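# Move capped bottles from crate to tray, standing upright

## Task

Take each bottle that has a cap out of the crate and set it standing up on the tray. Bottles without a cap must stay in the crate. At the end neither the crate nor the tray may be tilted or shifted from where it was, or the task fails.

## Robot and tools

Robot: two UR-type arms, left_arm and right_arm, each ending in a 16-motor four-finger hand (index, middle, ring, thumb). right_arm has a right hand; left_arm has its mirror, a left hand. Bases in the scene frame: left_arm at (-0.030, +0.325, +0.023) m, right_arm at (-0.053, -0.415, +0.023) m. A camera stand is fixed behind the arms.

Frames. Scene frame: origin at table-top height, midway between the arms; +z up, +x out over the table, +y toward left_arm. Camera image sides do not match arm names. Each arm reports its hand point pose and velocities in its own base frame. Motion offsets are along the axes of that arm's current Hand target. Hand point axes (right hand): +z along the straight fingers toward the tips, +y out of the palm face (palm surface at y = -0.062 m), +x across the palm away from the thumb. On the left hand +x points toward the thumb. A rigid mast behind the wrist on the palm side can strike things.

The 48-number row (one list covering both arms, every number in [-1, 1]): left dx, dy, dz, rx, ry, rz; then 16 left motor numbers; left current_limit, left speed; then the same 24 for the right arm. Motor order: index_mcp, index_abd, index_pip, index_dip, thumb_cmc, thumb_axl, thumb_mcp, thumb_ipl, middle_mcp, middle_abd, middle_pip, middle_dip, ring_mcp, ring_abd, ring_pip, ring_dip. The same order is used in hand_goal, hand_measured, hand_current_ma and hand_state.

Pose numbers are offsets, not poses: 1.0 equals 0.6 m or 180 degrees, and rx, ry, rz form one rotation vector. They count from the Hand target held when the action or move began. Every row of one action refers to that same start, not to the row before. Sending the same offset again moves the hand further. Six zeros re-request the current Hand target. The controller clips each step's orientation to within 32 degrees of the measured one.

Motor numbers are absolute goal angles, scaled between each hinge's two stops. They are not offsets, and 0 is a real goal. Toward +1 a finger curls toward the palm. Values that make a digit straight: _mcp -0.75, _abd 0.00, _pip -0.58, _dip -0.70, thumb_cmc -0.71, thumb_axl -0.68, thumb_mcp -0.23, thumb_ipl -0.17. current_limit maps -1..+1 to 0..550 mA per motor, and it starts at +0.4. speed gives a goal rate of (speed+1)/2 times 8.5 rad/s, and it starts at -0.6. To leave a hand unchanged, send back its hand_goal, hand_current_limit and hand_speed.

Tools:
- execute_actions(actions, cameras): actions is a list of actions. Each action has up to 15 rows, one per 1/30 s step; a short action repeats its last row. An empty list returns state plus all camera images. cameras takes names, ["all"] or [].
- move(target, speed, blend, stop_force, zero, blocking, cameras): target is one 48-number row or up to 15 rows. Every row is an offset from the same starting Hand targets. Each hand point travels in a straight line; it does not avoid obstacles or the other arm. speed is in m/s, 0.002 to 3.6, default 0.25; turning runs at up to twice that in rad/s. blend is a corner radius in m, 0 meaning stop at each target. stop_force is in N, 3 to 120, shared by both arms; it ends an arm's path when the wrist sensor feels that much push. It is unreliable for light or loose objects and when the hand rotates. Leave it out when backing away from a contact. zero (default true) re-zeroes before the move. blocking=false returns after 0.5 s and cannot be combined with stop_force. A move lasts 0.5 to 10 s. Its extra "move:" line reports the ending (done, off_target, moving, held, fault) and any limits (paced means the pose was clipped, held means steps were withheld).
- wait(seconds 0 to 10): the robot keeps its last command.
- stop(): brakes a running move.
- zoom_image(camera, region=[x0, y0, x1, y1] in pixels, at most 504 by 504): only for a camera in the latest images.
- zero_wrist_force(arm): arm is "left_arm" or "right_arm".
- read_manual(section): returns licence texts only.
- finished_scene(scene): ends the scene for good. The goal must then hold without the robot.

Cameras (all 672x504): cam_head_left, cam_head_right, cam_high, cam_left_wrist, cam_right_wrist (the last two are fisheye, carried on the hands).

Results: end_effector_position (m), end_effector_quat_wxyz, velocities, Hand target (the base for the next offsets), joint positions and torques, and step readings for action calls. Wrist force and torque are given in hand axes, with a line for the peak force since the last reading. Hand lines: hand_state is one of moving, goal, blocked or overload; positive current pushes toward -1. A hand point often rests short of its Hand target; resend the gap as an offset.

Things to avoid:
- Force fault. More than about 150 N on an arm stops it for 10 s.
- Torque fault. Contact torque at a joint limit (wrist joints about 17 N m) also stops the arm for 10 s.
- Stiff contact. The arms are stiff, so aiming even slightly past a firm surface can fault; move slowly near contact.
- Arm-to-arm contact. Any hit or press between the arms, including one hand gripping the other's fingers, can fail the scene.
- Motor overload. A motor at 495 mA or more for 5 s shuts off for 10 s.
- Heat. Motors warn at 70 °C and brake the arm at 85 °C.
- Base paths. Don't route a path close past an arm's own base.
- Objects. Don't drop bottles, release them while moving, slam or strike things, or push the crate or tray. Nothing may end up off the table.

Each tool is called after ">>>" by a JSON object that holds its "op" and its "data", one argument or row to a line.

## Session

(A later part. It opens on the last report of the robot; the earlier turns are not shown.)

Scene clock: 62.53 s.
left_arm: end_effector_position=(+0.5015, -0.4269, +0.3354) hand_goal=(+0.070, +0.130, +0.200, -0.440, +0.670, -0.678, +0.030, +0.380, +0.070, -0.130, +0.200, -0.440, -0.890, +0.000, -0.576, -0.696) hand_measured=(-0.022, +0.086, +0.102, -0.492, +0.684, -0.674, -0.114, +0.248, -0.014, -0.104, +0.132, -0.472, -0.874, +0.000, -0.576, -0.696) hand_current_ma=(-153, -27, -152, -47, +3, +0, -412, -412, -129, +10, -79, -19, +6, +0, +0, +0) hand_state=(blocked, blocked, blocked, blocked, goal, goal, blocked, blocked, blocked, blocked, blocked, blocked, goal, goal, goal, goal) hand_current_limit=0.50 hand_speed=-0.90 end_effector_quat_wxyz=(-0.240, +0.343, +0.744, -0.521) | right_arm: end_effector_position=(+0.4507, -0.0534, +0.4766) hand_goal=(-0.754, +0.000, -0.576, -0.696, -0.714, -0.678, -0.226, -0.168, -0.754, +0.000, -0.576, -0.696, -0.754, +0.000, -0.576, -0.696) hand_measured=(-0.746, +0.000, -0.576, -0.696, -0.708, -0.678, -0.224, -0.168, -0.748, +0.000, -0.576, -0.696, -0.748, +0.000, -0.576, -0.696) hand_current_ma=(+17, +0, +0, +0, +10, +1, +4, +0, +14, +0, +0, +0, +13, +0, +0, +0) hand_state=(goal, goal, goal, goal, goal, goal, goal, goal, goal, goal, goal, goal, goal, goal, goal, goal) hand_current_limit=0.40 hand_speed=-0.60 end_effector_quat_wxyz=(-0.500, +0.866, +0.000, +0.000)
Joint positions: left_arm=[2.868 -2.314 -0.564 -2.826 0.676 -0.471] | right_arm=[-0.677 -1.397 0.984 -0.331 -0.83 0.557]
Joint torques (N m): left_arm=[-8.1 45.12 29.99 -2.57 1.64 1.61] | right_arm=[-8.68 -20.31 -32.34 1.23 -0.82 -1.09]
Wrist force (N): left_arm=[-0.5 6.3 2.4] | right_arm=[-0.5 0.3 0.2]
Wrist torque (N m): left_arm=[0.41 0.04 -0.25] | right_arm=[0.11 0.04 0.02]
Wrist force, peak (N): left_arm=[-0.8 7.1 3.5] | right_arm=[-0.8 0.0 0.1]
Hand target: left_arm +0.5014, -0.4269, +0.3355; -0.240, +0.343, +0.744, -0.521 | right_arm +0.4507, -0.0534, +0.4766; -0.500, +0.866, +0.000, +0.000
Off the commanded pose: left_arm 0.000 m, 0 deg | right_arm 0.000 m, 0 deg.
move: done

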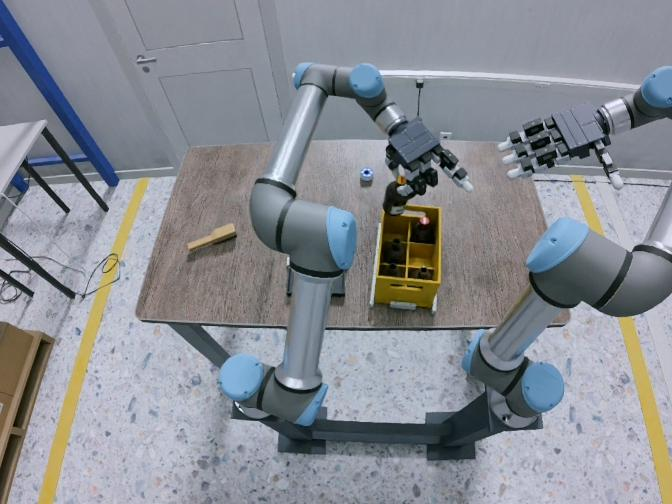

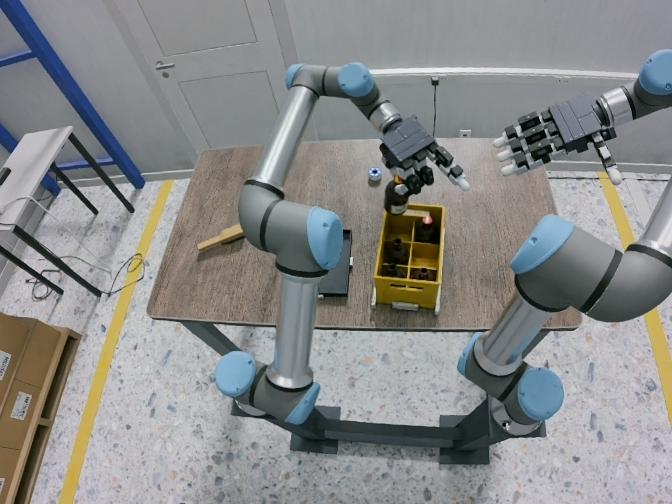

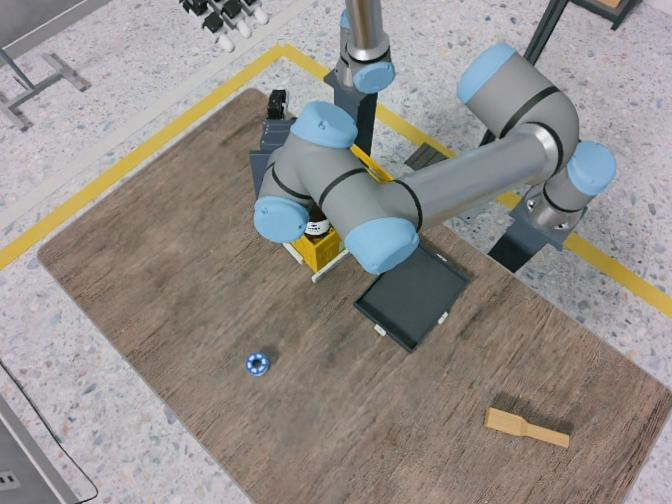

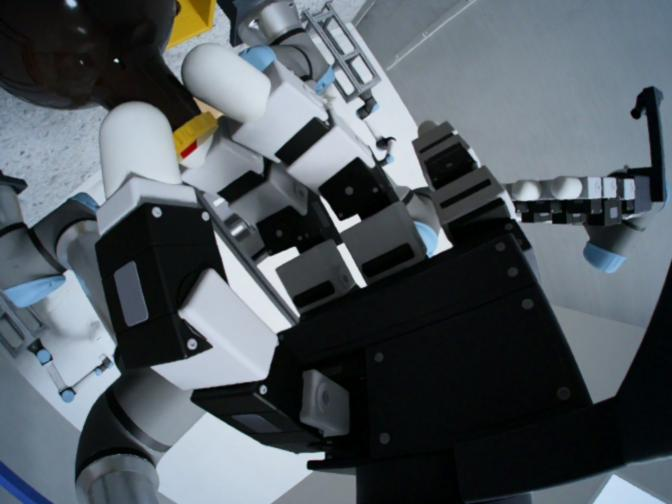

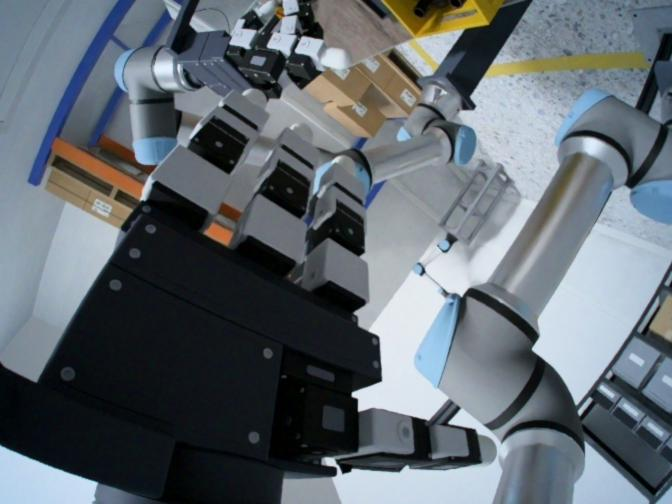

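>>> {"op": "move", "data": {
  "target": [0.4468,0.0342,-0.0942,0,0,0,0.07,0.13,0.2,-0.44,0.671,-0.678,0.03,0.38,0.07,-0.13,0.2,-0.44,-0.89,0,-0.576,-0.696,0.5,-0.9, 0,0,0,0,0,0,-0.754,0,-0.576,-0.696,-0.714,-0.678,-0.226,-0.168,-0.754,0,-0.576,-0.696,-0.754,0,-0.576,-0.696,0.4,-0.6],
  "speed": 0.12,
  "cameras": ["cam_head_left","cam_head_right","cam_high","cam_left_wrist","cam_right_wrist"]
}}

>>> {"op": "zoom_image", "data": {
  "camera": "cam_head_left",
  "region": [260, 150, 430, 320]
}}

>>> {"op": "zoom_image", "data": {
  "camera": "cam_head_right",
  "region": [260, 150, 430, 320]
}}

>>> {"op": "zoom_image", "data": {
  "camera": "cam_high",
  "region": [250, 100, 490, 360]
}}

Scene clock: 67.37 s.
left_arm: end_effector_position=(+0.3734, -0.1841, +0.3355) hand_goal=(+0.070, +0.130, +0.200, -0.440, +0.670, -0.678, +0.030, +0.380, +0.070, -0.130, +0.200, -0.440, -0.890, +0.000, -0.576, -0.696) hand_measured=(-0.022, +0.080, +0.102, -0.492, +0.682, -0.676, -0.116, +0.254, -0.014, -0.102, +0.134, -0.468, -0.874, +0.000, -0.576, -0.696) hand_current_ma=(-156, -33, -152, -47, +3, +0, -413, -413, -129, +12, -73, -14, +6, +0, +0, +0) hand_state=(blocked, blocked, blocked, blocked, goal, goal, blocked, blocked, blocked, blocked, blocked, blocked, goal, goal, goal, goal) hand_current_limit=0.50 hand_speed=-0.90 end_effector_quat_wxyz=(-0.240, +0.343, +0.744, -0.521) | right_arm: end_effector_position=(+0.4507, -0.0534, +0.4766) hand_goal=(-0.754, +0.000, -0.576, -0.696, -0.714, -0.678, -0.226, -0.168, -0.754, +0.000, -0.576, -0.696, -0.754, +0.000, -0.576, -0.696) hand_measured=(-0.746, +0.000, -0.576, -0.696, -0.708, -0.678, -0.224, -0.168, -0.748, +0.000, -0.576, -0.696, -0.748, +0.000, -0.576, -0.696) hand_current_ma=(+17, +0, +0, +0, +10, +1, +4, +0, +14, +0, +0, +0, +13, +0, +0, +0) hand_state=(goal, goal, goal, goal, goal, goal, goal, goal, goal, goal, goal, goal, goal, goal, goal, goal) hand_current_limit=0.40 hand_speed=-0.60 end_effector_quat_wxyz=(-0.500, +0.866, +0.000, +0.000)
Joint positions: left_arm=[3.242 -1.777 -1.348 -2.741 1.007 -0.232] | right_arm=[-0.677 -1.397 0.984 -0.331 -0.83 0.557]
Joint torques (N m): left_arm=[14.46 43.79 15.92 -4.02 2.05 1.95] | right_arm=[-8.74 -19.77 -35 1.38 -0.77 -1.24]
Wrist force (N): left_arm=[-0.7 6.2 2.2] | right_arm=[-0.5 0.3 0.0]
Wrist torque (N m): left_arm=[0.40 0.05 -0.24] | right_arm=[0.12 0.05 0.01]
Wrist force, peak (N): left_arm=[-1.4 7.0 2.5] | right_arm=[-0.8 0.3 -0.1]
Hand target: left_arm +0.3733, -0.1839, +0.3355; -0.240, +0.343, +0.744, -0.521 | right_arm +0.4507, -0.0534, +0.4766; -0.500, +0.866, +0.000, +0.000
Off the commanded pose: left_arm 0.000 m, 0 deg | right_arm 0.000 m, 0 deg.
move: done

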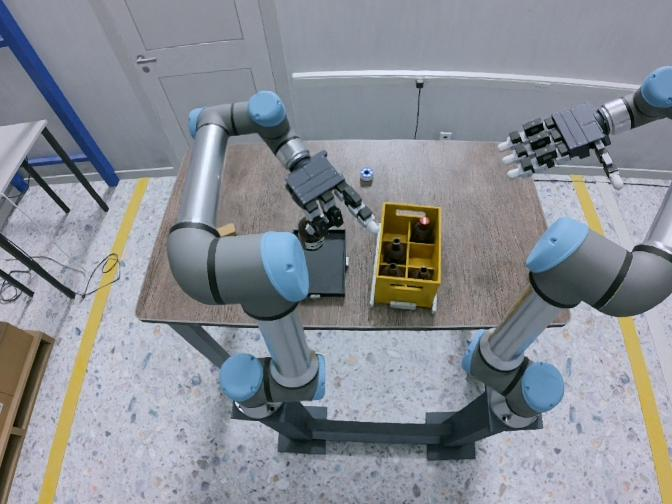

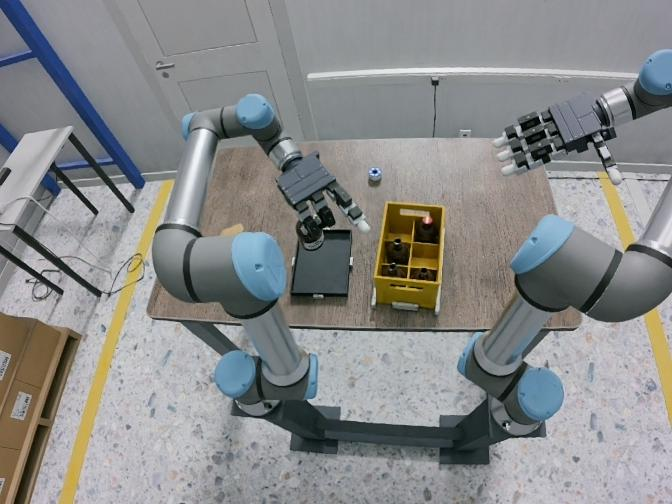

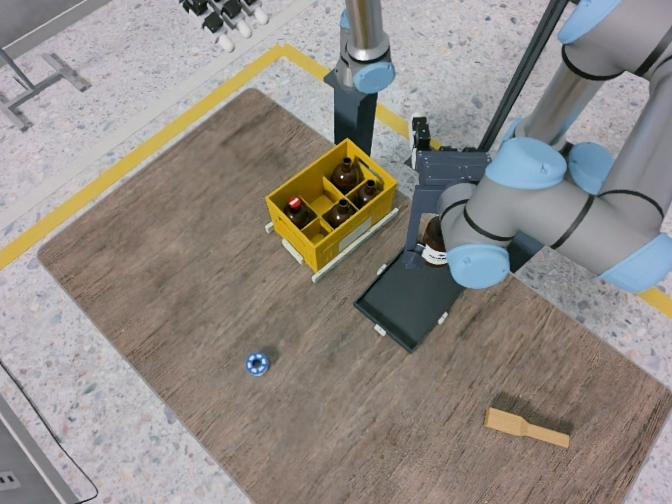

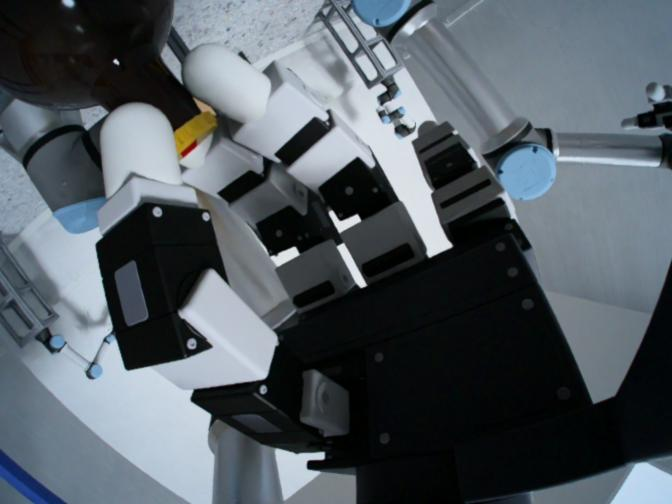

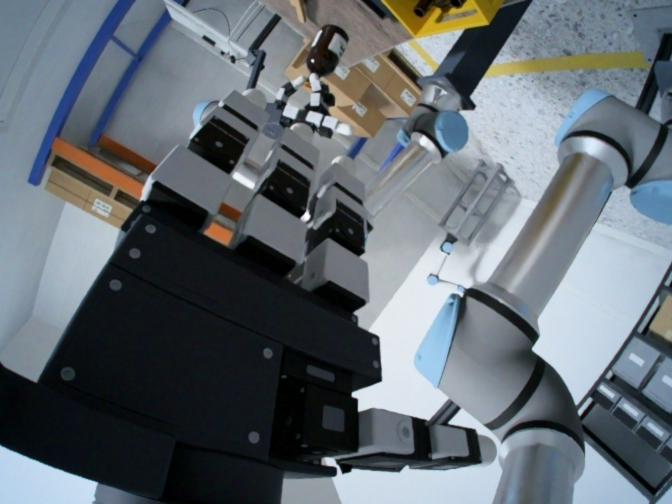

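Scaled by 2.965 from the camera's 672x504 image, which has a finer 960x720 frame.

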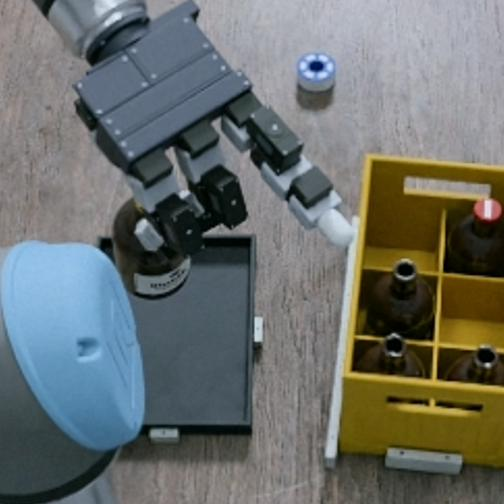

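Scaled by 2.965 from the camera's 672x504 image, which has a finer 960x720 frame.

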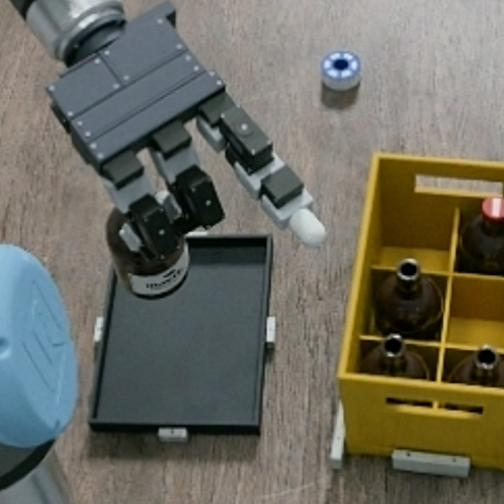

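Scaled by 1.938 from the camera's 672x504 image, which has a finer 960x720 frame.

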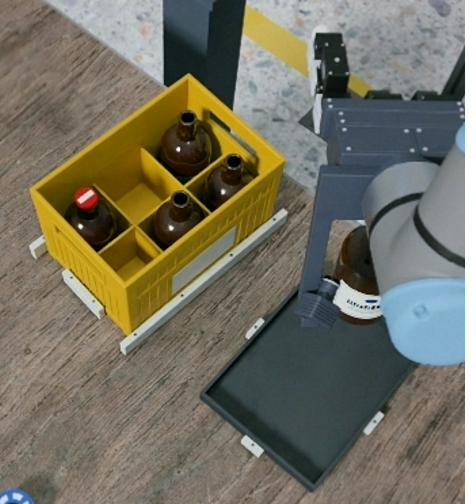

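>>> {"op": "move", "data": {
  "target": [0,0,0,0,0,0,0.07,0.13,0.2,-0.44,0.671,-0.678,0.03,0.38,0.07,-0.13,0.2,-0.44,-0.753,0,0.883,0.174,0.5,-0.6, 0,0,0,0,0,0,-0.754,0,-0.576,-0.696,-0.714,-0.678,-0.226,-0.168,-0.754,0,-0.576,-0.696,-0.754,0,-0.576,-0.696,0.4,-0.6],
  "speed": 0.1
}}

>>> {"op": "move", "data": {
  "target": [0,0.2742,0.0998,0,0,0,0.07,0.13,0.2,-0.44,0.671,-0.678,0.03,0.38,0.07,-0.13,0.2,-0.44,-0.753,0,0.883,0.174,0.5,-0.6, 0,0,0,0,0,0,-0.754,0,-0.576,-0.696,-0.714,-0.678,-0.226,-0.168,-0.754,0,-0.576,-0.696,-0.754,0,-0.576,-0.696,0.4,-0.6],
  "speed": 0.1,
  "cameras": ["cam_head_left","cam_head_right","cam_high","cam_left_wrist"]
}}

>>> {"op": "zoom_image", "data": {
  "camera": "cam_head_right",
  "region": [260, 170, 410, 320]
}}

>>> {"op": "zoom_image", "data": {
  "camera": "cam_high",
  "region": [300, 160, 480, 360]
}}

Scene clock: 69.87 s.
left_arm: end_effector_position=(+0.3733, -0.1839, +0.3355) hand_goal=(+0.070, +0.130, +0.200, -0.440, +0.670, -0.678, +0.030, +0.380, +0.070, -0.130, +0.200, -0.440, -0.754, +0.000, +0.882, +0.174) hand_measured=(-0.022, +0.080, +0.102, -0.492, +0.682, -0.676, -0.116, +0.254, -0.014, -0.102, +0.134, -0.468, -0.748, +0.000, +0.876, +0.170) hand_current_ma=(-156, -33, -152, -47, +3, +0, -413, -412, -129, +12, -73, -14, +1, +0, -1, +0) hand_state=(blocked, blocked, blocked, blocked, goal, goal, blocked, blocked, blocked, blocked, blocked, blocked, goal, goal, goal, goal) hand_current_limit=0.50 hand_speed=-0.60 end_effector_quat_wxyz=(-0.240, +0.343, +0.744, -0.521) | right_arm: end_effector_position=(+0.4507, -0.0534, +0.4766) hand_goal=(-0.754, +0.000, -0.576, -0.696, -0.714, -0.678, -0.226, -0.168, -0.754, +0.000, -0.576, -0.696, -0.754, +0.000, -0.576, -0.696) hand_measured=(-0.746, +0.000, -0.576, -0.696, -0.708, -0.678, -0.224, -0.168, -0.748, +0.000, -0.576, -0.696, -0.748, +0.000, -0.576, -0.696) hand_current_ma=(+17, +0, +0, +0, +10, +1, +4, +0, +14, +0, +0, +0, +13, +0, +0, +0) hand_state=(goal, goal, goal, goal, goal, goal, goal, goal, goal, goal, goal, goal, goal, goal, goal, goal) hand_current_limit=0.40 hand_speed=-0.60 end_effector_quat_wxyz=(-0.500, +0.866, +0.000, +0.000)
Joint positions: left_arm=[3.243 -1.776 -1.349 -2.741 1.007 -0.232] | right_arm=[-0.677 -1.397 0.984 -0.331 -0.83 0.557]
Joint torques (N m): left_arm=[14.6 42.57 15.65 -3.19 1.99 1.76] | right_arm=[-10.67 -20.48 -32.99 1.01 -0.72 -1.08]
Wrist force (N): left_arm=[-0.4 6.1 2.4] | right_arm=[-0.5 0.3 -0.1]
Wrist torque (N m): left_arm=[0.40 0.02 -0.22] | right_arm=[0.13 0.05 0.02]
Wrist force, peak (N): left_arm=[-0.7 6.4 2.6] | right_arm=[-0.6 0.6 -0.1]
Hand target: left_arm +0.3733, -0.1839, +0.3355; -0.240, +0.343, +0.744, -0.521 | right_arm +0.4507, -0.0534, +0.4766; -0.500, +0.866, +0.000, +0.000
Off the commanded pose: left_arm 0.000 m, 0 deg | right_arm 0.000 m, 0 deg.
move: done

Scene clock: 72.27 s.
left_arm: end_effector_position=(+0.3734, -0.1839, +0.1605) hand_goal=(+0.070, +0.130, +0.200, -0.440, +0.670, -0.678, +0.030, +0.380, +0.070, -0.130, +0.200, -0.440, -0.754, +0.000, +0.882, +0.174) hand_measured=(-0.022, +0.080, +0.102, -0.492, +0.682, -0.676, -0.116, +0.254, -0.014, -0.102, +0.134, -0.468, -0.748, +0.000, +0.876, +0.170) hand_current_ma=(-156, -33, -152, -47, +3, +0, -412, -413, -129, +12, -73, -14, +1, +0, -1, +0) hand_state=(blocked, blocked, blocked, blocked, goal, goal, blocked, blocked, blocked, blocked, blocked, blocked, goal, goal, goal, goal) hand_current_limit=0.50 hand_speed=-0.60 end_effector_quat_wxyz=(-0.240, +0.343, +0.744, -0.521) | right_arm: end_effector_position=(+0.4507, -0.0534, +0.4766) hand_goal=(-0.754, +0.000, -0.576, -0.696, -0.714, -0.678, -0.226, -0.168, -0.754, +0.000, -0.576, -0.696, -0.754, +0.000, -0.576, -0.696) hand_measured=(-0.746, +0.000, -0.576, -0.696, -0.708, -0.678, -0.224, -0.168, -0.748, +0.000, -0.576, -0.696, -0.748, +0.000, -0.576, -0.696) hand_current_ma=(+17, +0, +0, +0, +10, +1, +4, +0, +14, +0, +0, +0, +13, +0, +0, +0) hand_state=(goal, goal, goal, goal, goal, goal, goal, goal, goal, goal, goal, goal, goal, goal, goal, goal) hand_current_limit=0.40 hand_speed=-0.60 end_effector_quat_wxyz=(-0.500, +0.866, +0.000, +0.000)
Joint positions: left_arm=[3.243 -1.859 -1.702 -2.305 1.007 -0.232] | right_arm=[-0.677 -1.397 0.984 -0.331 -0.83 0.557]
Joint torques (N m): left_arm=[-3.9 24.91 13.51 1.75 -3.49 -2.1] | right_arm=[-8.77 -20.45 -34.54 1.27 -0.66 -1.13]
Wrist force (N): left_arm=[-0.4 6.5 2.8] | right_arm=[-0.4 0.4 -0.2]
Wrist torque (N m): left_arm=[0.41 0.04 -0.23] | right_arm=[0.16 0.04 0.02]
Wrist force, peak (N): left_arm=[-0.5 7.1 3.0] | right_arm=[-0.6 0.6 -0.2]
Hand target: left_arm +0.3734, -0.1839, +0.1604; -0.240, +0.343, +0.744, -0.521 | right_arm +0.4507, -0.0534, +0.4766; -0.500, +0.866, +0.000, +0.000
Off the commanded pose: left_arm 0.000 m, 0 deg | right_arm 0.000 m, 0 deg.
move: done
Images, in order (width x height): cam_head_left 672x504, cam_head_right 672x504, cam_high 672x504, cam_left_wrist 672x504.

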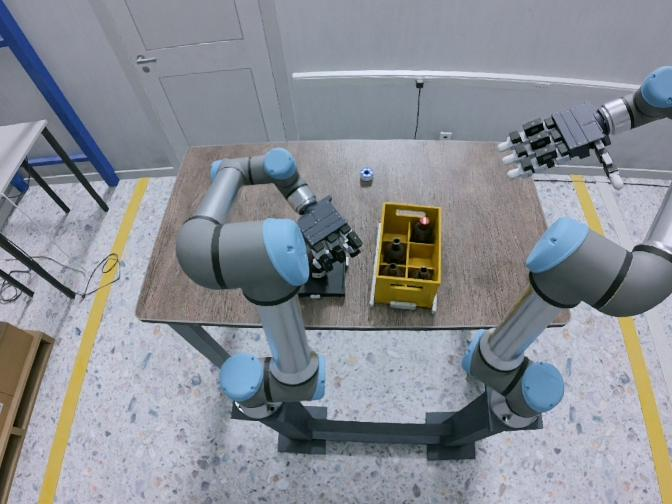

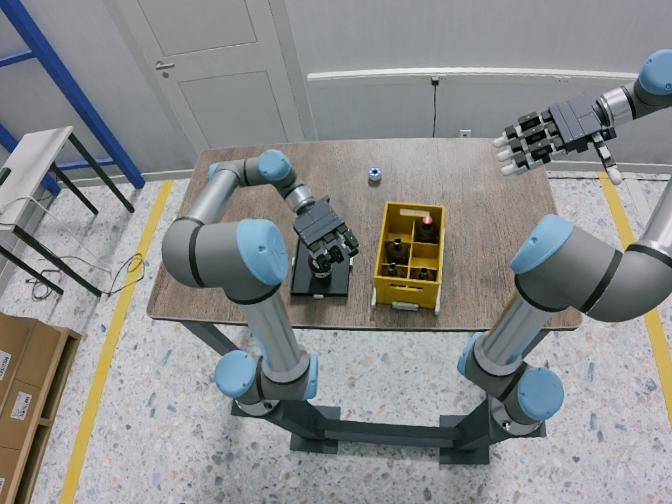

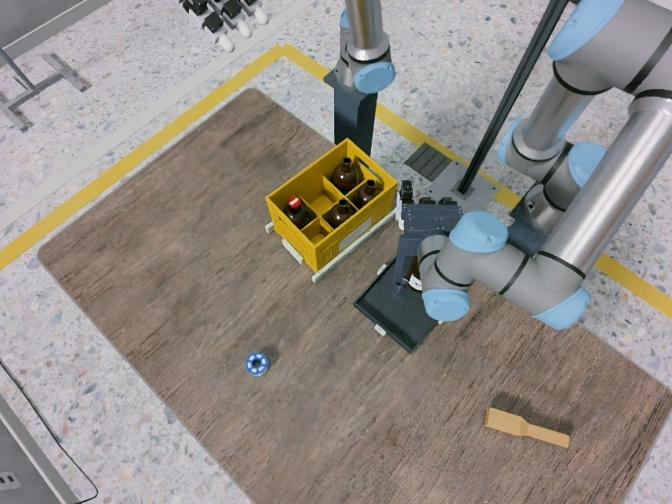

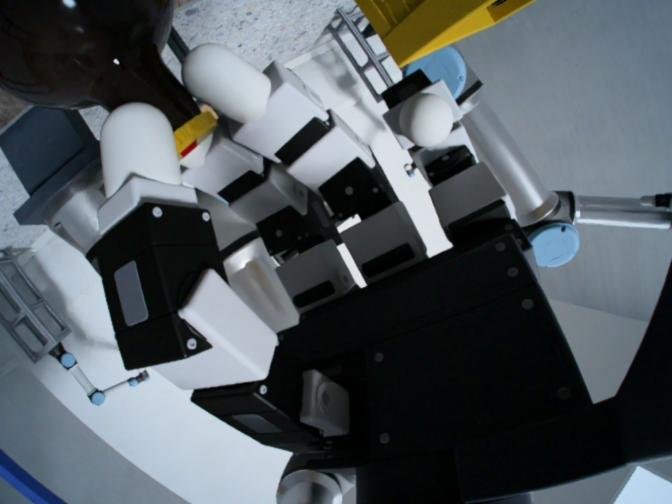

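Scaled by 3.360 from the camera's 672x504 image, which has a finer 960x720 frame.

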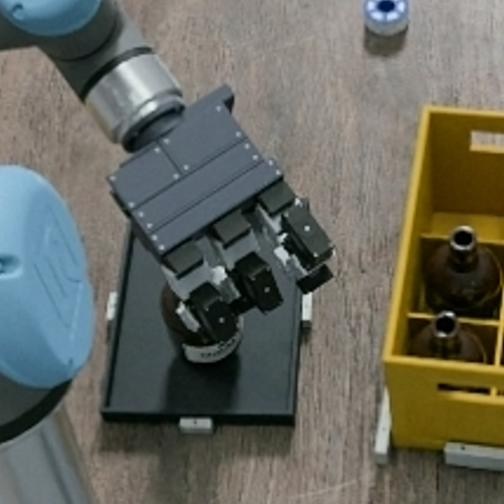

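Scaled by 2.520 from the camera's 672x504 image, which has a finer 960x720 frame.

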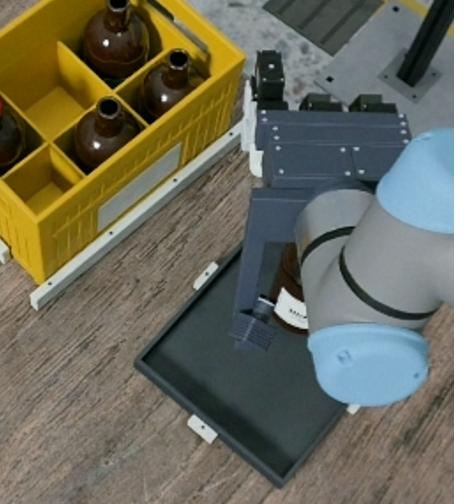

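>>> {"op": "move", "data": {
  "target": [0,0.047,0.0171,0,0,0,0.07,0.13,0.2,-0.44,0.671,-0.678,0.03,0.38,0.07,-0.13,0.2,-0.44,-0.753,0,0.883,0.174,0.5,-0.6, 0,0,0,0,0,0,-0.754,0,-0.576,-0.696,-0.714,-0.678,-0.226,-0.168,-0.754,0,-0.576,-0.696,-0.754,0,-0.576,-0.696,0.4,-0.6],
  "speed": 0.012,
  "stop_force": 3,
  "cameras": ["cam_head_left","cam_head_right","cam_high","cam_left_wrist"]
}}

>>> {"op": "zoom_image", "data": {
  "camera": "cam_head_right",
  "region": [260, 170, 410, 320]
}}

>>> {"op": "zoom_image", "data": {
  "camera": "cam_left_wrist",
  "region": [0, 0, 336, 252]
}}

Scene clock: 74.40 s.
left_arm: end_effector_position=(+0.3734, -0.1839, +0.1519) hand_goal=(+0.070, +0.130, +0.200, -0.440, +0.670, -0.678, +0.030, +0.380, +0.070, -0.130, +0.200, -0.440, -0.754, +0.000, +0.882, +0.174) hand_measured=(-0.022, +0.080, +0.102, -0.492, +0.682, -0.676, -0.116, +0.258, -0.014, -0.102, +0.136, -0.466, -0.748, +0.000, +0.876, +0.170) hand_current_ma=(-156, -33, -152, -47, +3, +0, -413, -412, -129, +12, -70, -13, +1, +0, -1, +0) hand_state=(blocked, blocked, blocked, blocked, goal, goal, blocked, blocked, blocked, blocked, blocked, blocked, goal, goal, goal, goal) hand_current_limit=0.50 hand_speed=-0.60 end_effector_quat_wxyz=(-0.240, +0.343, +0.744, -0.521) | right_arm: end_effector_position=(+0.4507, -0.0534, +0.4766) hand_goal=(-0.754, +0.000, -0.576, -0.696, -0.714, -0.678, -0.226, -0.168, -0.754, +0.000, -0.576, -0.696, -0.754, +0.000, -0.576, -0.696) hand_measured=(-0.746, +0.000, -0.576, -0.696, -0.708, -0.678, -0.224, -0.168, -0.748, +0.000, -0.576, -0.696, -0.748, +0.000, -0.576, -0.696) hand_current_ma=(+17, +0, +0, +0, +10, +1, +4, +0, +14, +0, +0, +0, +13, +0, +0, +0) hand_state=(goal, goal, goal, goal, goal, goal, goal, goal, goal, goal, goal, goal, goal, goal, goal, goal) hand_current_limit=0.40 hand_speed=-0.60 end_effector_quat_wxyz=(-0.500, +0.866, +0.000, +0.000)
Joint positions: left_arm=[3.243 -1.868 -1.715 -2.284 1.007 -0.232] | right_arm=[-0.677 -1.397 0.984 -0.331 -0.83 0.557]
Joint torques (N m): left_arm=[-9.01 44.47 25.6 -3.62 -3.05 -1.05] | right_arm=[-9.79 -18.74 -33.31 1.22 -0.84 -0.91]
Wrist force (N): left_arm=[-0.6 4.1 1.8] | right_arm=[-0.3 0.4 -0.1]
Wrist torque (N m): left_arm=[0.36 0.07 -0.28] | right_arm=[0.15 0.03 0.03]
Wrist force, peak (N): left_arm=[-0.5 6.7 2.5] | right_arm=[-0.5 0.6 -0.1]
Hand target: left_arm +0.3734, -0.1839, +0.1519; -0.240, +0.343, +0.744, -0.521 (not the last commanded pose) | right_arm +0.4507, -0.0534, +0.4766; -0.500, +0.866, +0.000, +0.000
Off the commanded pose: left_arm 0.022 m, 0 deg | right_arm 0.000 m, 0 deg.
move: contact (left_arm)
Images, in order (width x height): cam_head_left 672x504, cam_head_right 672x504, cam_high 672x504, cam_left_wrist 672x504.

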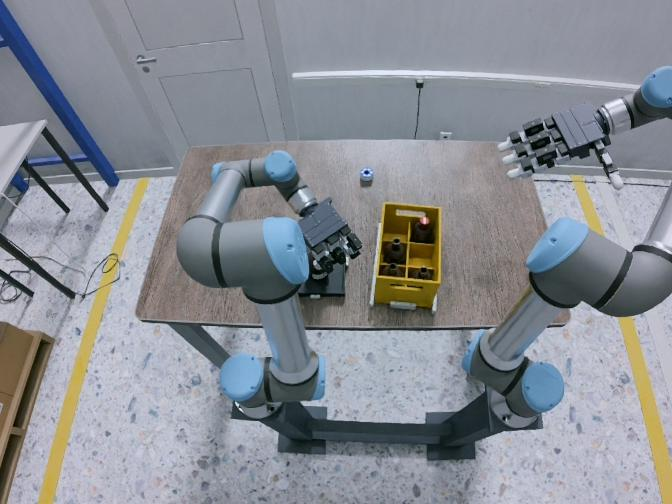

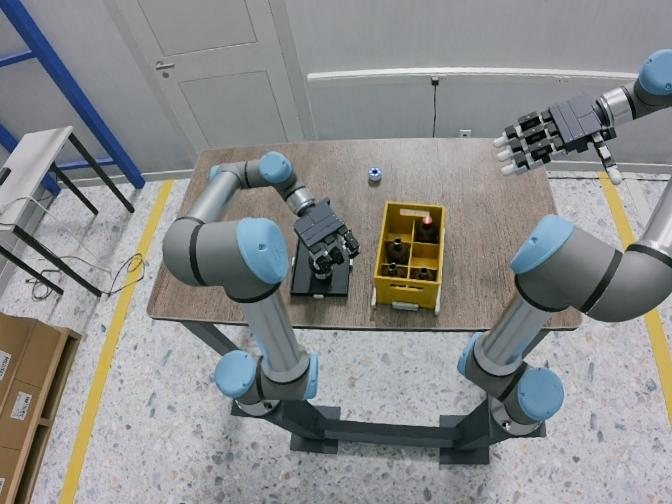

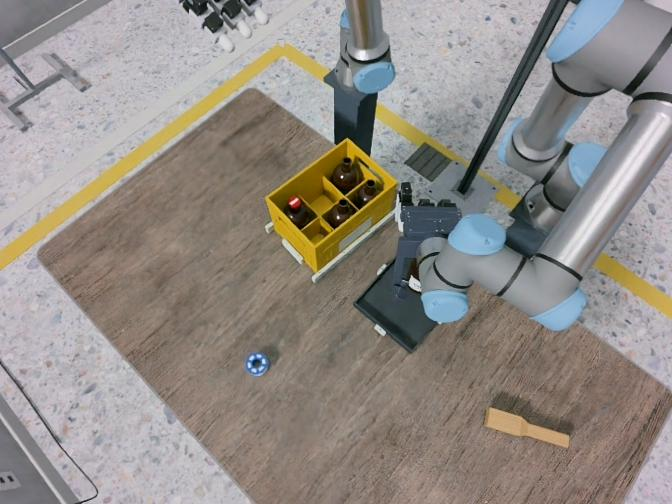

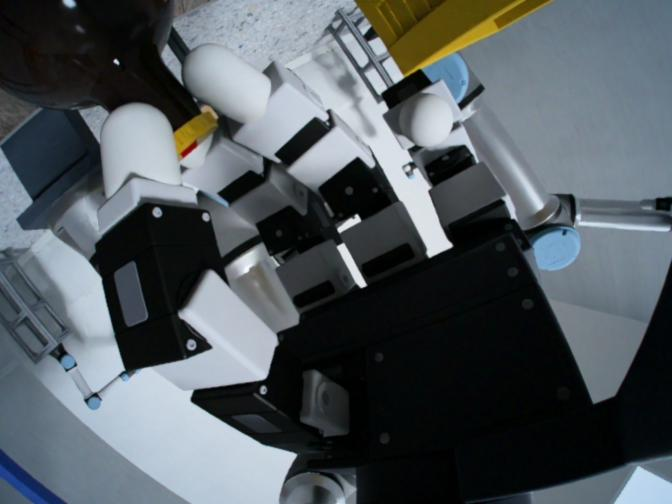

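Scaled by 3.360 from the camera's 672x504 image, which has a finer 960x720 frame.

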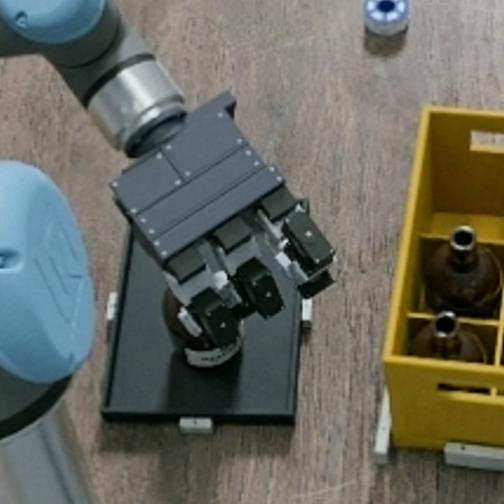

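Scaled by 1.500 from the camera's 672x504 image, which has a finer 960x720 frame.

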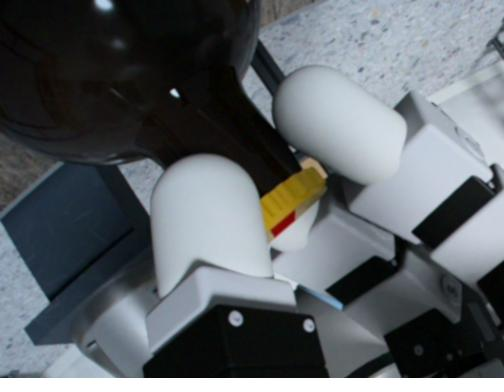

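>>> {"op": "move", "data": {
  "target": [0,0.0125,0.0046,0,0,0,0.07,0.13,0.2,-0.44,0.671,-0.678,0.03,0.38,0.07,-0.13,0.2,-0.44,-0.753,0,0.883,0.174,0.5,-0.6, 0,0,0,0,0,0,-0.754,0,-0.576,-0.696,-0.714,-0.678,-0.226,-0.168,-0.754,0,-0.576,-0.696,-0.754,0,-0.576,-0.696,0.4,-0.6],
  "speed": 0.008,
  "stop_force": 5
}}

Scene clock: 76.03 s.
left_arm: end_effector_position=(+0.3734, -0.1839, +0.1511) hand_goal=(+0.070, +0.130, +0.200, -0.440, +0.670, -0.678, +0.030, +0.380, +0.070, -0.130, +0.200, -0.440, -0.754, +0.000, +0.882, +0.174) hand_measured=(-0.022, +0.080, +0.102, -0.486, +0.682, -0.676, -0.122, +0.266, -0.014, -0.102, +0.138, -0.464, -0.748, +0.000, +0.876, +0.170) hand_current_ma=(-156, -33, -152, -38, +3, +0, -412, -361, -129, +12, -65, -11, +1, +0, -1, +0) hand_state=(blocked, blocked, blocked, blocked, goal, goal, blocked, blocked, blocked, blocked, blocked, blocked, goal, goal, goal, goal) hand_current_limit=0.50 hand_speed=-0.60 end_effector_quat_wxyz=(-0.240, +0.343, +0.744, -0.521) | right_arm: end_effector_position=(+0.4507, -0.0534, +0.4766) hand_goal=(-0.754, +0.000, -0.576, -0.696, -0.714, -0.678, -0.226, -0.168, -0.754, +0.000, -0.576, -0.696, -0.754, +0.000, -0.576, -0.696) hand_measured=(-0.746, +0.000, -0.576, -0.696, -0.708, -0.678, -0.224, -0.168, -0.748, +0.000, -0.576, -0.696, -0.748, +0.000, -0.576, -0.696) hand_current_ma=(+17, +0, +0, +0, +10, +1, +4, +0, +14, +0, +0, +0, +13, +0, +0, +0) hand_state=(goal, goal, goal, goal, goal, goal, goal, goal, goal, goal, goal, goal, goal, goal, goal, goal) hand_current_limit=0.40 hand_speed=-0.60 end_effector_quat_wxyz=(-0.500, +0.866, +0.000, +0.000)
Joint positions: left_arm=[3.243 -1.868 -1.716 -2.282 1.007 -0.232] | right_arm=[-0.677 -1.397 0.984 -0.331 -0.83 0.557]
Joint torques (N m): left_arm=[-7.64 42.78 24.97 -2.12 -3.2 -1.09] | right_arm=[-9.72 -19.56 -32.69 1.19 -0.66 -1.01]
Wrist force (N): left_arm=[-0.4 1.2 0.5] | right_arm=[-0.2 0.2 -0.1]
Wrist torque (N m): left_arm=[0.24 0.04 -0.26] | right_arm=[0.13 0.02 0.04]
Wrist force, peak (N): left_arm=[-0.5 4.2 1.8] | right_arm=[-0.6 0.4 -0.1]
Hand target: left_arm +0.3734, -0.1839, +0.1511; -0.240, +0.343, +0.744, -0.521 (not the last commanded pose) | right_arm +0.4507, -0.0534, +0.4766; -0.500, +0.866, +0.000, +0.000
Off the commanded pose: left_arm 0.007 m, 0 deg | right_arm 0.000 m, 0 deg.
move: contact (left_arm)

>>> {"op": "move", "data": {
  "target": [0,0,0,0,0,0,-0.03,0.08,0.1,-0.49,0.671,-0.678,-0.13,0.2,-0.03,-0.1,0.13,-0.47,-0.753,0,0.883,0.174,0.3,-0.93, 0,0,0,0,0,0,-0.754,0,-0.576,-0.696,-0.714,-0.678,-0.226,-0.168,-0.754,0,-0.576,-0.696,-0.754,0,-0.576,-0.696,0.4,-0.6],
  "speed": 0.01,
  "cameras": ["cam_head_left","cam_left_wrist"]
}}

>>> {"op": "zoom_image", "data": {
  "camera": "cam_left_wrist",
  "region": [0, 0, 336, 252]
}}

Scene clock: 76.90 s.
left_arm: end_effector_position=(+0.3734, -0.1839, +0.1511) hand_goal=(-0.030, +0.080, +0.100, -0.490, +0.670, -0.678, -0.130, +0.200, -0.030, -0.100, +0.130, -0.470, -0.754, +0.000, +0.882, +0.174) hand_measured=(-0.038, +0.060, +0.096, -0.494, +0.684, -0.674, -0.126, +0.268, -0.022, -0.090, +0.130, -0.470, -0.748, +0.000, +0.876, +0.170) hand_current_ma=(-2, -6, +0, +0, +4, +0, -11, -3, +2, +2, +0, +0, +1, +0, -1, +0) hand_state=(goal, blocked, goal, goal, goal, goal, moving, moving, goal, goal, goal, goal, goal, goal, goal, goal) hand_current_limit=0.30 hand_speed=-0.93 end_effector_quat_wxyz=(-0.240, +0.343, +0.744, -0.521) | right_arm: end_effector_position=(+0.4507, -0.0534, +0.4766) hand_goal=(-0.754, +0.000, -0.576, -0.696, -0.714, -0.678, -0.226, -0.168, -0.754, +0.000, -0.576, -0.696, -0.754, +0.000, -0.576, -0.696) hand_measured=(-0.746, +0.000, -0.576, -0.696, -0.708, -0.678, -0.224, -0.168, -0.748, +0.000, -0.576, -0.696, -0.748, +0.000, -0.576, -0.696) hand_current_ma=(+17, +0, +0, +0, +10, +1, +4, +0, +14, +0, +0, +0, +13, +0, +0, +0) hand_state=(goal, goal, goal, goal, goal, goal, goal, goal, goal, goal, goal, goal, goal, goal, goal, goal) hand_current_limit=0.40 hand_speed=-0.60 end_effector_quat_wxyz=(-0.500, +0.866, +0.000, +0.000)
Joint positions: left_arm=[3.243 -1.868 -1.716 -2.282 1.007 -0.232] | right_arm=[-0.677 -1.397 0.984 -0.331 -0.83 0.557]
Joint torques (N m): left_arm=[-8.22 42.75 23.82 -1.92 -3.11 -0.93] | right_arm=[-8.45 -20.43 -34.88 1.02 -0.77 -0.91]
Wrist force (N): left_arm=[-0.5 0.6 -0.3] | right_arm=[-0.5 0.3 0.0]
Wrist torque (N m): left_arm=[0.10 0.05 -0.25] | right_arm=[0.13 0.05 0.01]
Wrist force, peak (N): left_arm=[-0.5 1.6 0.6] | right_arm=[-0.7 -0.1 0.0]
Hand target: left_arm +0.3734, -0.1839, +0.1511; -0.240, +0.343, +0.744, -0.521 | right_arm +0.4507, -0.0534, +0.4766; -0.500, +0.866, +0.000, +0.000
Off the commanded pose: left_arm 0.000 m, 0 deg | right_arm 0.000 m, 0 deg.
move: done
Images, in order (width x height): cam_head_left 672x504, cam_left_wrist 672x504.

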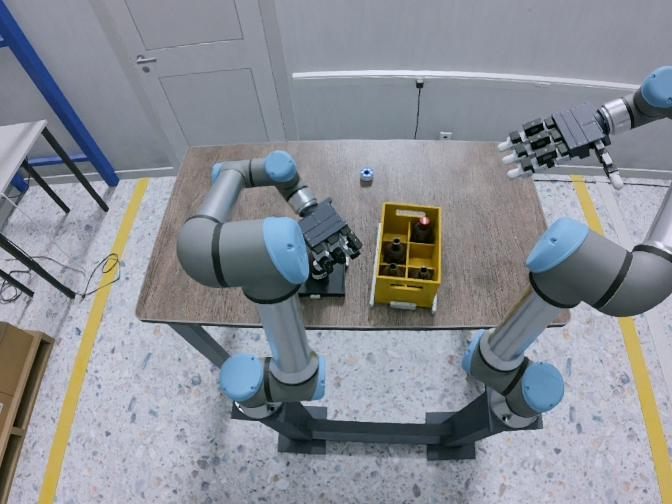

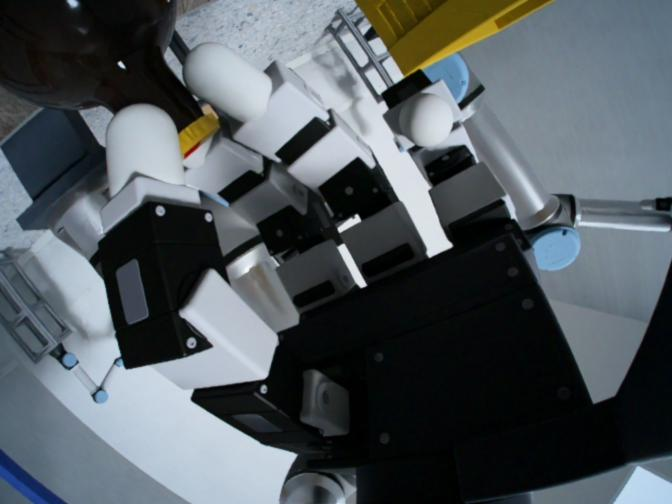

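Scaled by 1.500 from the camera's 672x504 image, which has a finer 960x720 frame.

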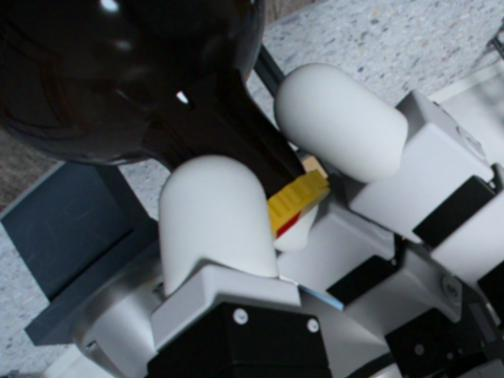

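>>> {"op": "move", "data": {
  "target": [0,0,0,0,0,0,-0.03,0.08,0.1,-0.49,0.671,-0.678,-0.13,-0.3,-0.03,-0.1,0.13,-0.47,-0.753,0,0.883,0.174,0.3,-0.9, 0,0,0,0,0,0,-0.754,0,-0.576,-0.696,-0.714,-0.678,-0.226,-0.168,-0.754,0,-0.576,-0.696,-0.754,0,-0.576,-0.696,0.4,-0.6],
  "speed": 0.01
}}

>>> {"op": "move", "data": {
  "target": [0,0,0,0,0,0,-0.3,0.0,0.1,-0.49,0.671,-0.678,-0.1,-0.3,-0.3,0,0.13,-0.47,-0.753,0,0.883,0.174,0.3,-0.9, 0,0,0,0,0,0,-0.754,0,-0.576,-0.696,-0.714,-0.678,-0.226,-0.168,-0.754,0,-0.576,-0.696,-0.754,0,-0.576,-0.696,0.4,-0.6],
  "speed": 0.01,
  "cameras": ["cam_head_left","cam_head_right","cam_left_wrist"]
}}

>>> {"op": "zoom_image", "data": {
  "camera": "cam_left_wrist",
  "region": [0, 0, 336, 252]
}}

>>> {"op": "zoom_image", "data": {
  "camera": "cam_head_right",
  "region": [260, 170, 410, 320]
}}

Scene clock: 79.40 s.
left_arm: end_effector_position=(+0.3734, -0.1839, +0.1511) hand_goal=(-0.030, +0.080, +0.100, -0.490, +0.670, -0.678, -0.130, -0.300, -0.030, -0.100, +0.130, -0.470, -0.754, +0.000, +0.882, +0.174) hand_measured=(-0.030, +0.076, +0.096, -0.492, +0.672, -0.676, -0.132, -0.298, -0.022, -0.096, +0.130, -0.470, -0.748, +0.000, +0.876, +0.170) hand_current_ma=(+0, +0, +0, +0, +0, +0, +0, +0, +1, +0, +0, +0, +1, +0, -1, +0) hand_state=(goal, goal, goal, goal, goal, goal, goal, goal, goal, goal, goal, goal, goal, goal, goal, goal) hand_current_limit=0.30 hand_speed=-0.90 end_effector_quat_wxyz=(-0.240, +0.343, +0.744, -0.521) | right_arm: end_effector_position=(+0.4507, -0.0534, +0.4766) hand_goal=(-0.754, +0.000, -0.576, -0.696, -0.714, -0.678, -0.226, -0.168, -0.754, +0.000, -0.576, -0.696, -0.754, +0.000, -0.576, -0.696) hand_measured=(-0.746, +0.000, -0.576, -0.696, -0.708, -0.678, -0.224, -0.168, -0.748, +0.000, -0.576, -0.696, -0.748, +0.000, -0.576, -0.696) hand_current_ma=(+17, +0, +0, +0, +10, +1, +4, +0, +14, +0, +0, +0, +13, +0, +0, +0) hand_state=(goal, goal, goal, goal, goal, goal, goal, goal, goal, goal, goal, goal, goal, goal, goal, goal) hand_current_limit=0.40 hand_speed=-0.60 end_effector_quat_wxyz=(-0.500, +0.866, +0.000, +0.000)
Joint positions: left_arm=[3.243 -1.868 -1.716 -2.282 1.007 -0.232] | right_arm=[-0.677 -1.397 0.984 -0.331 -0.83 0.557]
Joint torques (N m): left_arm=[-7.9 37.33 20.51 -2.23 -2.98 -1.11] | right_arm=[-10.03 -19.42 -33.12 0.83 -0.58 -0.96]
Wrist force (N): left_arm=[-0.6 0.6 0.5] | right_arm=[-0.6 0.1 0.1]
Wrist torque (N m): left_arm=[0.09 0.06 -0.26] | right_arm=[0.09 0.06 0.00]
Wrist force, peak (N): left_arm=[-1.3 0.9 -0.3] | right_arm=[-0.7 0.3 -0.1]
Hand target: left_arm +0.3734, -0.1839, +0.1511; -0.240, +0.343, +0.744, -0.521 | right_arm +0.4507, -0.0534, +0.4766; -0.500, +0.866, +0.000, +0.000
Off the commanded pose: left_arm 0.000 m, 0 deg | right_arm 0.000 m, 0 deg.
move: done

Scene clock: 80.47 s.
left_arm: end_effector_position=(+0.3734, -0.1839, +0.1511) hand_goal=(-0.300, +0.000, +0.100, -0.490, +0.670, -0.678, -0.100, -0.300, -0.300, +0.000, +0.130, -0.470, -0.754, +0.000, +0.882, +0.174) hand_measured=(-0.288, +0.004, +0.096, -0.492, +0.672, -0.676, -0.102, -0.298, -0.286, -0.004, +0.130, -0.470, -0.748, +0.000, +0.876, +0.170) hand_current_ma=(+3, +0, +0, +0, +0, +0, +0, +0, +4, +0, +0, +0, +1, +0, -1, +0) hand_state=(goal, goal, goal, goal, goal, goal, goal, goal, goal, goal, goal, goal, goal, goal, goal, goal) hand_current_limit=0.30 hand_speed=-0.90 end_effector_quat_wxyz=(-0.240, +0.343, +0.744, -0.521) | right_arm: end_effector_position=(+0.4507, -0.0534, +0.4766) hand_goal=(-0.754, +0.000, -0.576, -0.696, -0.714, -0.678, -0.226, -0.168, -0.754, +0.000, -0.576, -0.696, -0.754, +0.000, -0.576, -0.696) hand_measured=(-0.746, +0.000, -0.576, -0.696, -0.708, -0.678, -0.224, -0.168, -0.748, +0.000, -0.576, -0.696, -0.748, +0.000, -0.576, -0.696) hand_current_ma=(+17, +0, +0, +0, +10, +1, +4, +0, +14, +0, +0, +0, +13, +0, +0, +0) hand_state=(goal, goal, goal, goal, goal, goal, goal, goal, goal, goal, goal, goal, goal, goal, goal, goal) hand_current_limit=0.40 hand_speed=-0.60 end_effector_quat_wxyz=(-0.500, +0.866, +0.000, +0.000)
Joint positions: left_arm=[3.243 -1.868 -1.716 -2.282 1.007 -0.232] | right_arm=[-0.677 -1.397 0.984 -0.331 -0.83 0.557]
Joint torques (N m): left_arm=[-6.56 35.25 17.16 -2.29 -2.95 -1.15] | right_arm=[-9.54 -19.5 -33.91 1.15 -0.49 -1.1]
Wrist force (N): left_arm=[-0.7 0.9 0.3] | right_arm=[-0.5 0.2 0.1]
Wrist torque (N m): left_arm=[0.12 0.07 -0.27] | right_arm=[0.12 0.05 0.01]
Wrist force, peak (N): left_arm=[-0.8 0.8 0.4] | right_arm=[-0.7 0.2 0.0]
Hand target: left_arm +0.3734, -0.1839, +0.1511; -0.240, +0.343, +0.744, -0.521 | right_arm +0.4507, -0.0534, +0.4766; -0.500, +0.866, +0.000, +0.000
Off the commanded pose: left_arm 0.000 m, 0 deg | right_arm 0.000 m, 0 deg.
move: done
Images, in order (width x height): cam_head_left 672x504, cam_head_right 672x504, cam_left_wrist 672x504.

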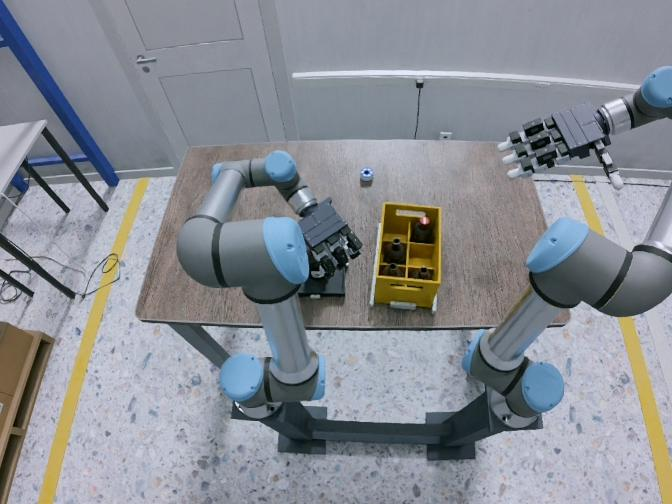

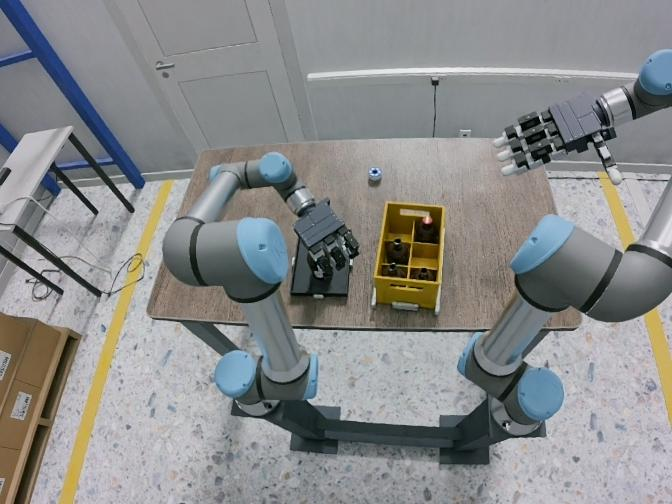

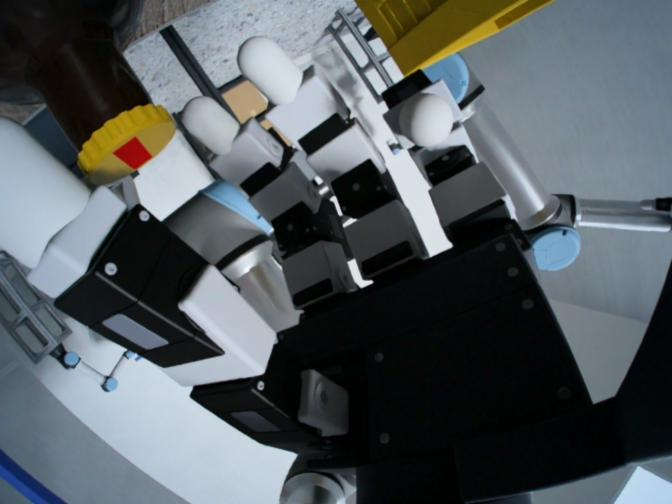

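Scaled by 1.500 from the camera's 672x504 image, which has a finer 960x720 frame.

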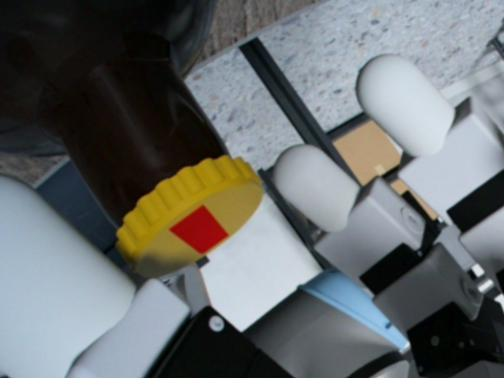

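Scaled by 3.360 from the camera's 672x504 image, which has a finer 960x720 frame.

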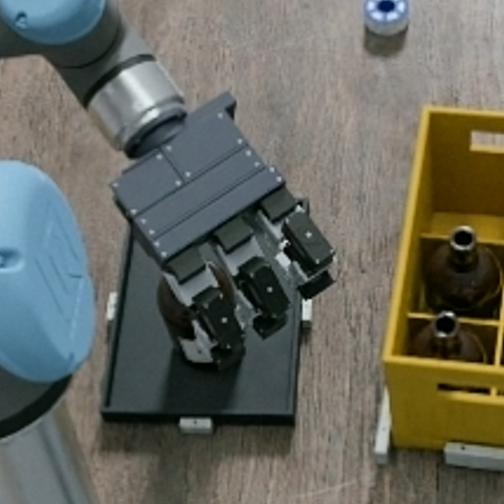

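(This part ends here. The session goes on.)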